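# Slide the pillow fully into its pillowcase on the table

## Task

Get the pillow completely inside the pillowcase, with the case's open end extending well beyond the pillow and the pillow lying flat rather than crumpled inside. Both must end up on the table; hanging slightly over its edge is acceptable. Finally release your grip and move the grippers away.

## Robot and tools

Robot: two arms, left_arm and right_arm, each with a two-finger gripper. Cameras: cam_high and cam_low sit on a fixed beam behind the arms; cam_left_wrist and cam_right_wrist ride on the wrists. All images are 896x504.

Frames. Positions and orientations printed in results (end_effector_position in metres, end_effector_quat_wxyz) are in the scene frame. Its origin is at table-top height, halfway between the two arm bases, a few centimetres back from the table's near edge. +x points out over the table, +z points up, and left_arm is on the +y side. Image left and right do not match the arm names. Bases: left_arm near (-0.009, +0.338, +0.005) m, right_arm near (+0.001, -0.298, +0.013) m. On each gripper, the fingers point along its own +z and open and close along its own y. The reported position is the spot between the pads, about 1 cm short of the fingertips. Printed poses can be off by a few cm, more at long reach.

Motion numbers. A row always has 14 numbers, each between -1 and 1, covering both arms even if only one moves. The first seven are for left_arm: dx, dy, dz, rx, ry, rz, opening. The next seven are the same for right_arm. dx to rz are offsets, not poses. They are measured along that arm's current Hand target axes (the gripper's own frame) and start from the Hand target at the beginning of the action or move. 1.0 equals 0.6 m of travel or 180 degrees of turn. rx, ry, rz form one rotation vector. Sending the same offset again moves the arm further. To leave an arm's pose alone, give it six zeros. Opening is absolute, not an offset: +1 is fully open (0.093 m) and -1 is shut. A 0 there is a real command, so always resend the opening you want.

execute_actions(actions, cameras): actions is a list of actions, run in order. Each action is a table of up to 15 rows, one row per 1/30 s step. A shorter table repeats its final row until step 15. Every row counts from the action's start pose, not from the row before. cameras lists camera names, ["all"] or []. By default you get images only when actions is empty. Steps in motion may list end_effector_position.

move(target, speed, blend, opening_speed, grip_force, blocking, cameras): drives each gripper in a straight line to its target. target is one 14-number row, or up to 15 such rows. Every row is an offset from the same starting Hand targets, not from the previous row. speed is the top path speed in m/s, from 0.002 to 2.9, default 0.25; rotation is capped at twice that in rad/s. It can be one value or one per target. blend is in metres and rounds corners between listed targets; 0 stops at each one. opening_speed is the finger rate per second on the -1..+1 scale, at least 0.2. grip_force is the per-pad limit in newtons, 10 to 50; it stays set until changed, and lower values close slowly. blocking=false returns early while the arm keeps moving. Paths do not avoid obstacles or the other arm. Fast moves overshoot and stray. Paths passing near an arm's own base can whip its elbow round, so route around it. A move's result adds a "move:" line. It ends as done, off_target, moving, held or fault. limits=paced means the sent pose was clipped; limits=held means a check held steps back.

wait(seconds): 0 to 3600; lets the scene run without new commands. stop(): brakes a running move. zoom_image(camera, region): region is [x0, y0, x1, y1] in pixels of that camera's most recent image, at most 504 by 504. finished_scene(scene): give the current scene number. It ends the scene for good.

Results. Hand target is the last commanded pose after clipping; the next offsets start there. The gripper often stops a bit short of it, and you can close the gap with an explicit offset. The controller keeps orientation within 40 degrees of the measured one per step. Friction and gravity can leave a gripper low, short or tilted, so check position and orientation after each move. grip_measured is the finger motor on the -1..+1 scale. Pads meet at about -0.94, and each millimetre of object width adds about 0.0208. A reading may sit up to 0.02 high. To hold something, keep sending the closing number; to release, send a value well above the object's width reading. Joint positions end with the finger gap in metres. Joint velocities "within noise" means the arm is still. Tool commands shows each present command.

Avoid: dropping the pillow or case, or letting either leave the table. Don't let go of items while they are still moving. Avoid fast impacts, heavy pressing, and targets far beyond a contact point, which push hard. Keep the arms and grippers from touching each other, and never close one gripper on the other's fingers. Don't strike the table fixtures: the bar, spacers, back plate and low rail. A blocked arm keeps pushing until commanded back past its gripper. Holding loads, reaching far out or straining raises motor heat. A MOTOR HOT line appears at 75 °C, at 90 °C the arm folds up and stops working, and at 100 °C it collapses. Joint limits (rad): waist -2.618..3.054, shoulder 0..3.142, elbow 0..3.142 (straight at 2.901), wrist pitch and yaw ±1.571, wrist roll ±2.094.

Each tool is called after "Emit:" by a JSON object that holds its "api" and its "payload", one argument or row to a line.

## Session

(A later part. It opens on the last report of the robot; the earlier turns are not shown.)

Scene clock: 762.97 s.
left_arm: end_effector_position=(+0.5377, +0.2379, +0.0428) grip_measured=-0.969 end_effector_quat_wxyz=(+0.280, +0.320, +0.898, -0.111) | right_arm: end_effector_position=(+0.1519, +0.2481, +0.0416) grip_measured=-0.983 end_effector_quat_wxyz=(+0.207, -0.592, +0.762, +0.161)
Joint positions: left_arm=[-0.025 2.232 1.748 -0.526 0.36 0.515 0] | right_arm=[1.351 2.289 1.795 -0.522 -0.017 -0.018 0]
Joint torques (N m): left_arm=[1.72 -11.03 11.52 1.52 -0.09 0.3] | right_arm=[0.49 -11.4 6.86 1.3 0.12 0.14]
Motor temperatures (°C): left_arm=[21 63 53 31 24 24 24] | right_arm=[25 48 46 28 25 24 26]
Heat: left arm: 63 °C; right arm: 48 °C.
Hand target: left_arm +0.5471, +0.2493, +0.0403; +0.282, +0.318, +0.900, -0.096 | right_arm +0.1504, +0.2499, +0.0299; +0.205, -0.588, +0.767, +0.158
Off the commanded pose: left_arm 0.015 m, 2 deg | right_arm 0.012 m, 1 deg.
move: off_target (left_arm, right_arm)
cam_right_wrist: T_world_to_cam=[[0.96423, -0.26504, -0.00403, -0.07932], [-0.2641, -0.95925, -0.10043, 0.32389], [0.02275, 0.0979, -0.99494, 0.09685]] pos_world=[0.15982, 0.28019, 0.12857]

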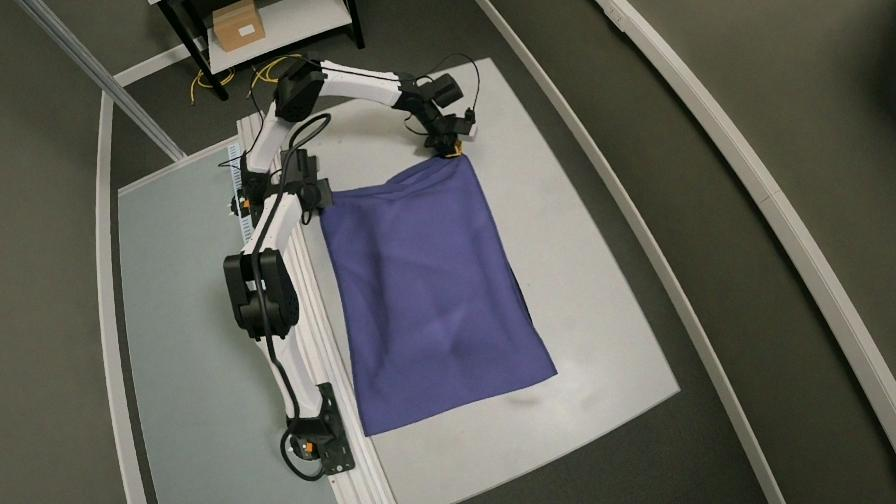

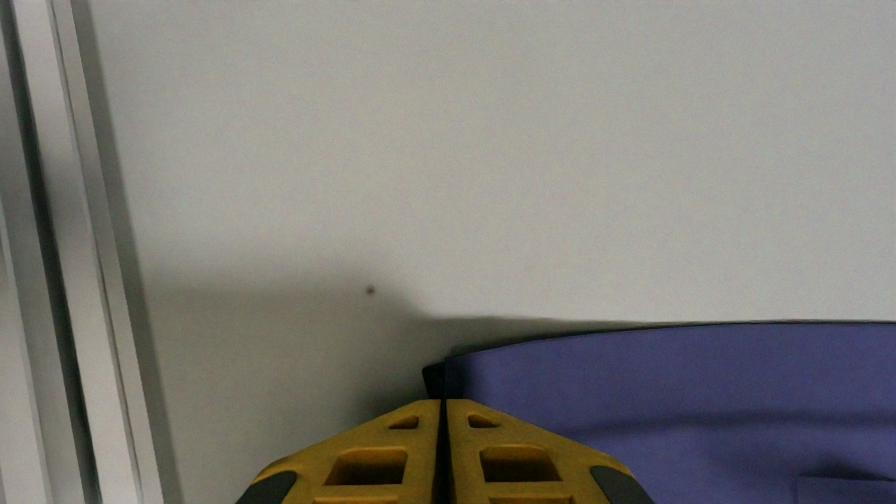

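Emit:
{"api": "move", "payload": {
  "target": [
    [0,0,-0.01,0,0,0,0.3, 0,0,-0.01,0,0,0,0.15],
    [-0.0948,0,-0.137,0,0,0,0.3, -0.0833,0,-0.1443,0,0,0,0.15],
    [0.137,-0.048,-0.4392,0.142,0,0.2055,0.3, 0.2053,0,-0.311,0,0,0,0.15]
  ],
  "cameras": ["cam_high","cam_low","cam_left_wrist","cam_right_wrist"],
  "speed": 0.25,
  "blend": [0,0.03,0]
}}

Emit:
{"api": "zoom_image", "payload": {
  "camera": "cam_high",
  "region": [280, 130, 600, 470]
}}

Scene clock: 782.77 s.
left_arm: end_effector_position=(+0.3688, +0.3629, +0.2016) grip_measured=+0.298 end_effector_quat_wxyz=(+0.252, +0.625, +0.723, -0.152) | right_arm: end_effector_position=(+0.0969, +0.0550, +0.1198) grip_measured=+0.148 end_effector_quat_wxyz=(+0.187, -0.595, +0.768, +0.146)
Joint positions: left_arm=[0.392 1.903 1.91 -1.554 0.624 1.774 0.059] | right_arm=[1.351 1.488 1.055 -0.633 -0.017 -0.017 0.052]
Joint torques (N m): left_arm=[0.98 -11.96 5.75 0.19 0.27 0.23] | right_arm=[-0.09 -9.01 6.5 1.25 0.09 0.07]
Motor temperatures (°C): left_arm=[21 65 52 32 24 24 24] | right_arm=[25 52 44 29 25 24 26]
Heat: left arm: 65 °C; right arm: 52 °C.
Hand target: left_arm +0.3588, +0.3623, +0.2101; +0.222, +0.638, +0.711, -0.196 | right_arm +0.0986, +0.0567, +0.1299; +0.205, -0.588, +0.767, +0.158
Off the commanded pose: left_arm 0.013 m, 7 deg | right_arm 0.011 m, 3 deg.
joint sent to its limit (left arm) — joint 4 (wrist pitch), lower limit. The joint targets are off in orientation, not in position.
move: off_target (left_arm, right_arm)
cam_left_wrist: T_world_to_cam=[[-0.9854, -0.13894, -0.09839, 0.43227], [-0.12518, 0.983, -0.13434, -0.24611], [0.11538, -0.12006, -0.98604, 0.28686]] pos_world=[0.36205, 0.33642, 0.29233]
cam_right_wrist: T_world_to_cam=[[0.96392, -0.26614, -0.00476, -0.07712], [-0.26604, -0.96266, -0.05019, 0.1263], [0.00877, 0.04964, -0.99873, 0.19918]] pos_world=[0.10619, 0.09117, 0.2049]

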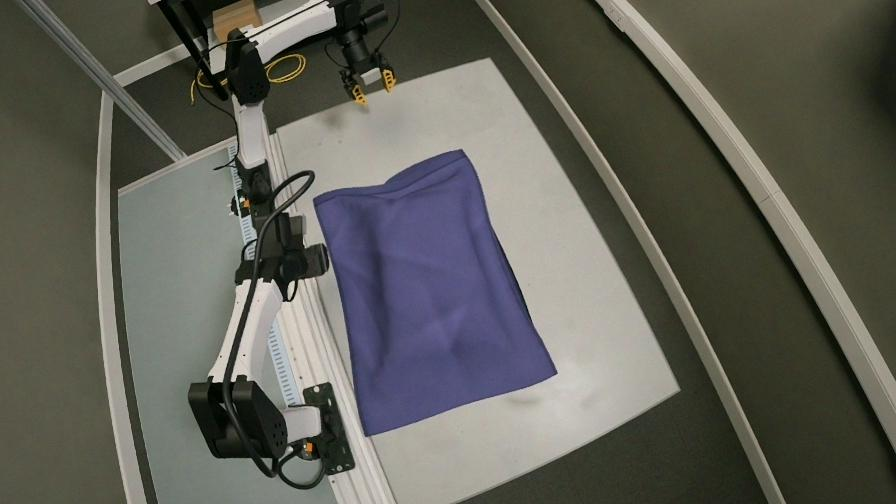

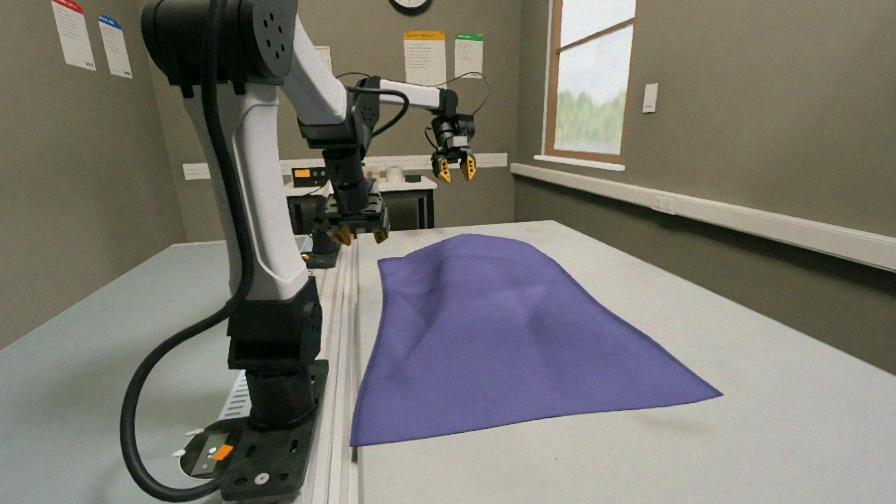

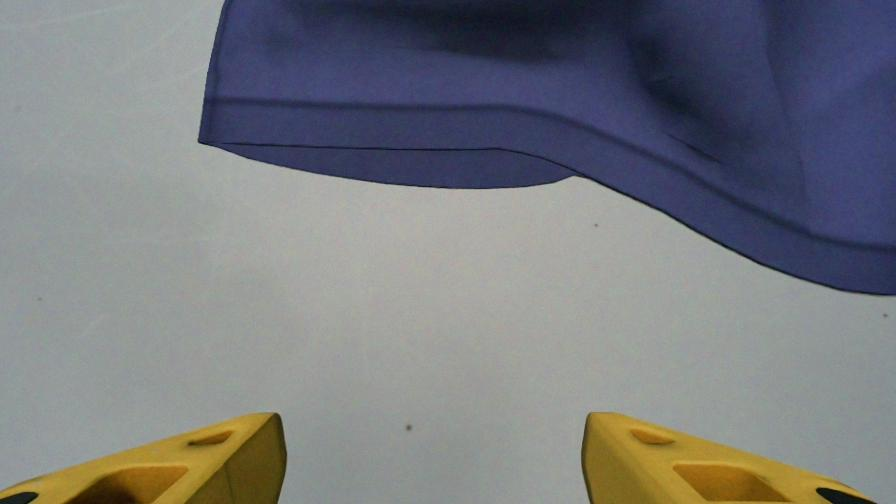

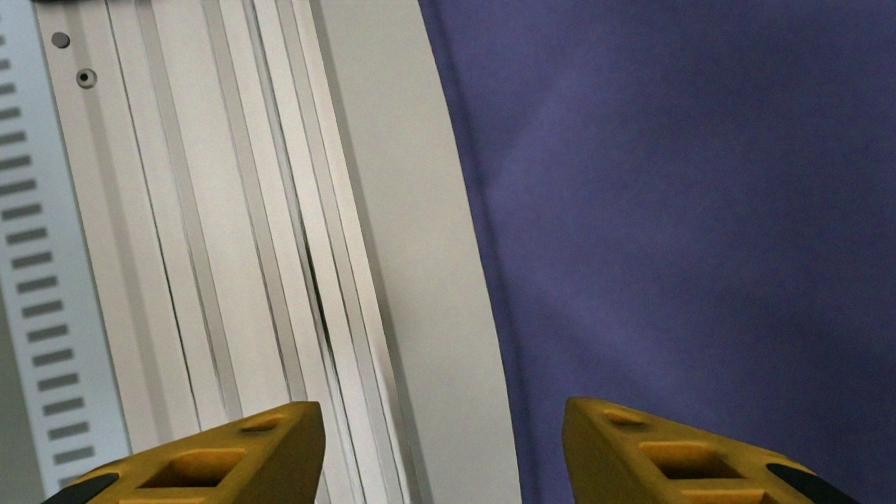

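Scaled by 1.482 from the camera's image (finer frame: 1280x720).

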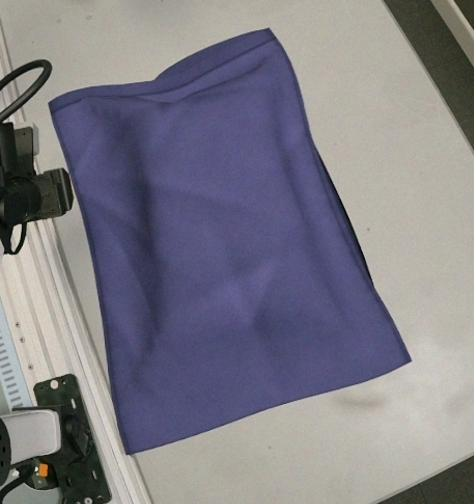

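Emit:
{"api": "finished_scene", "payload": {
  "scene": 2
}}

The scene is finished: the task was done.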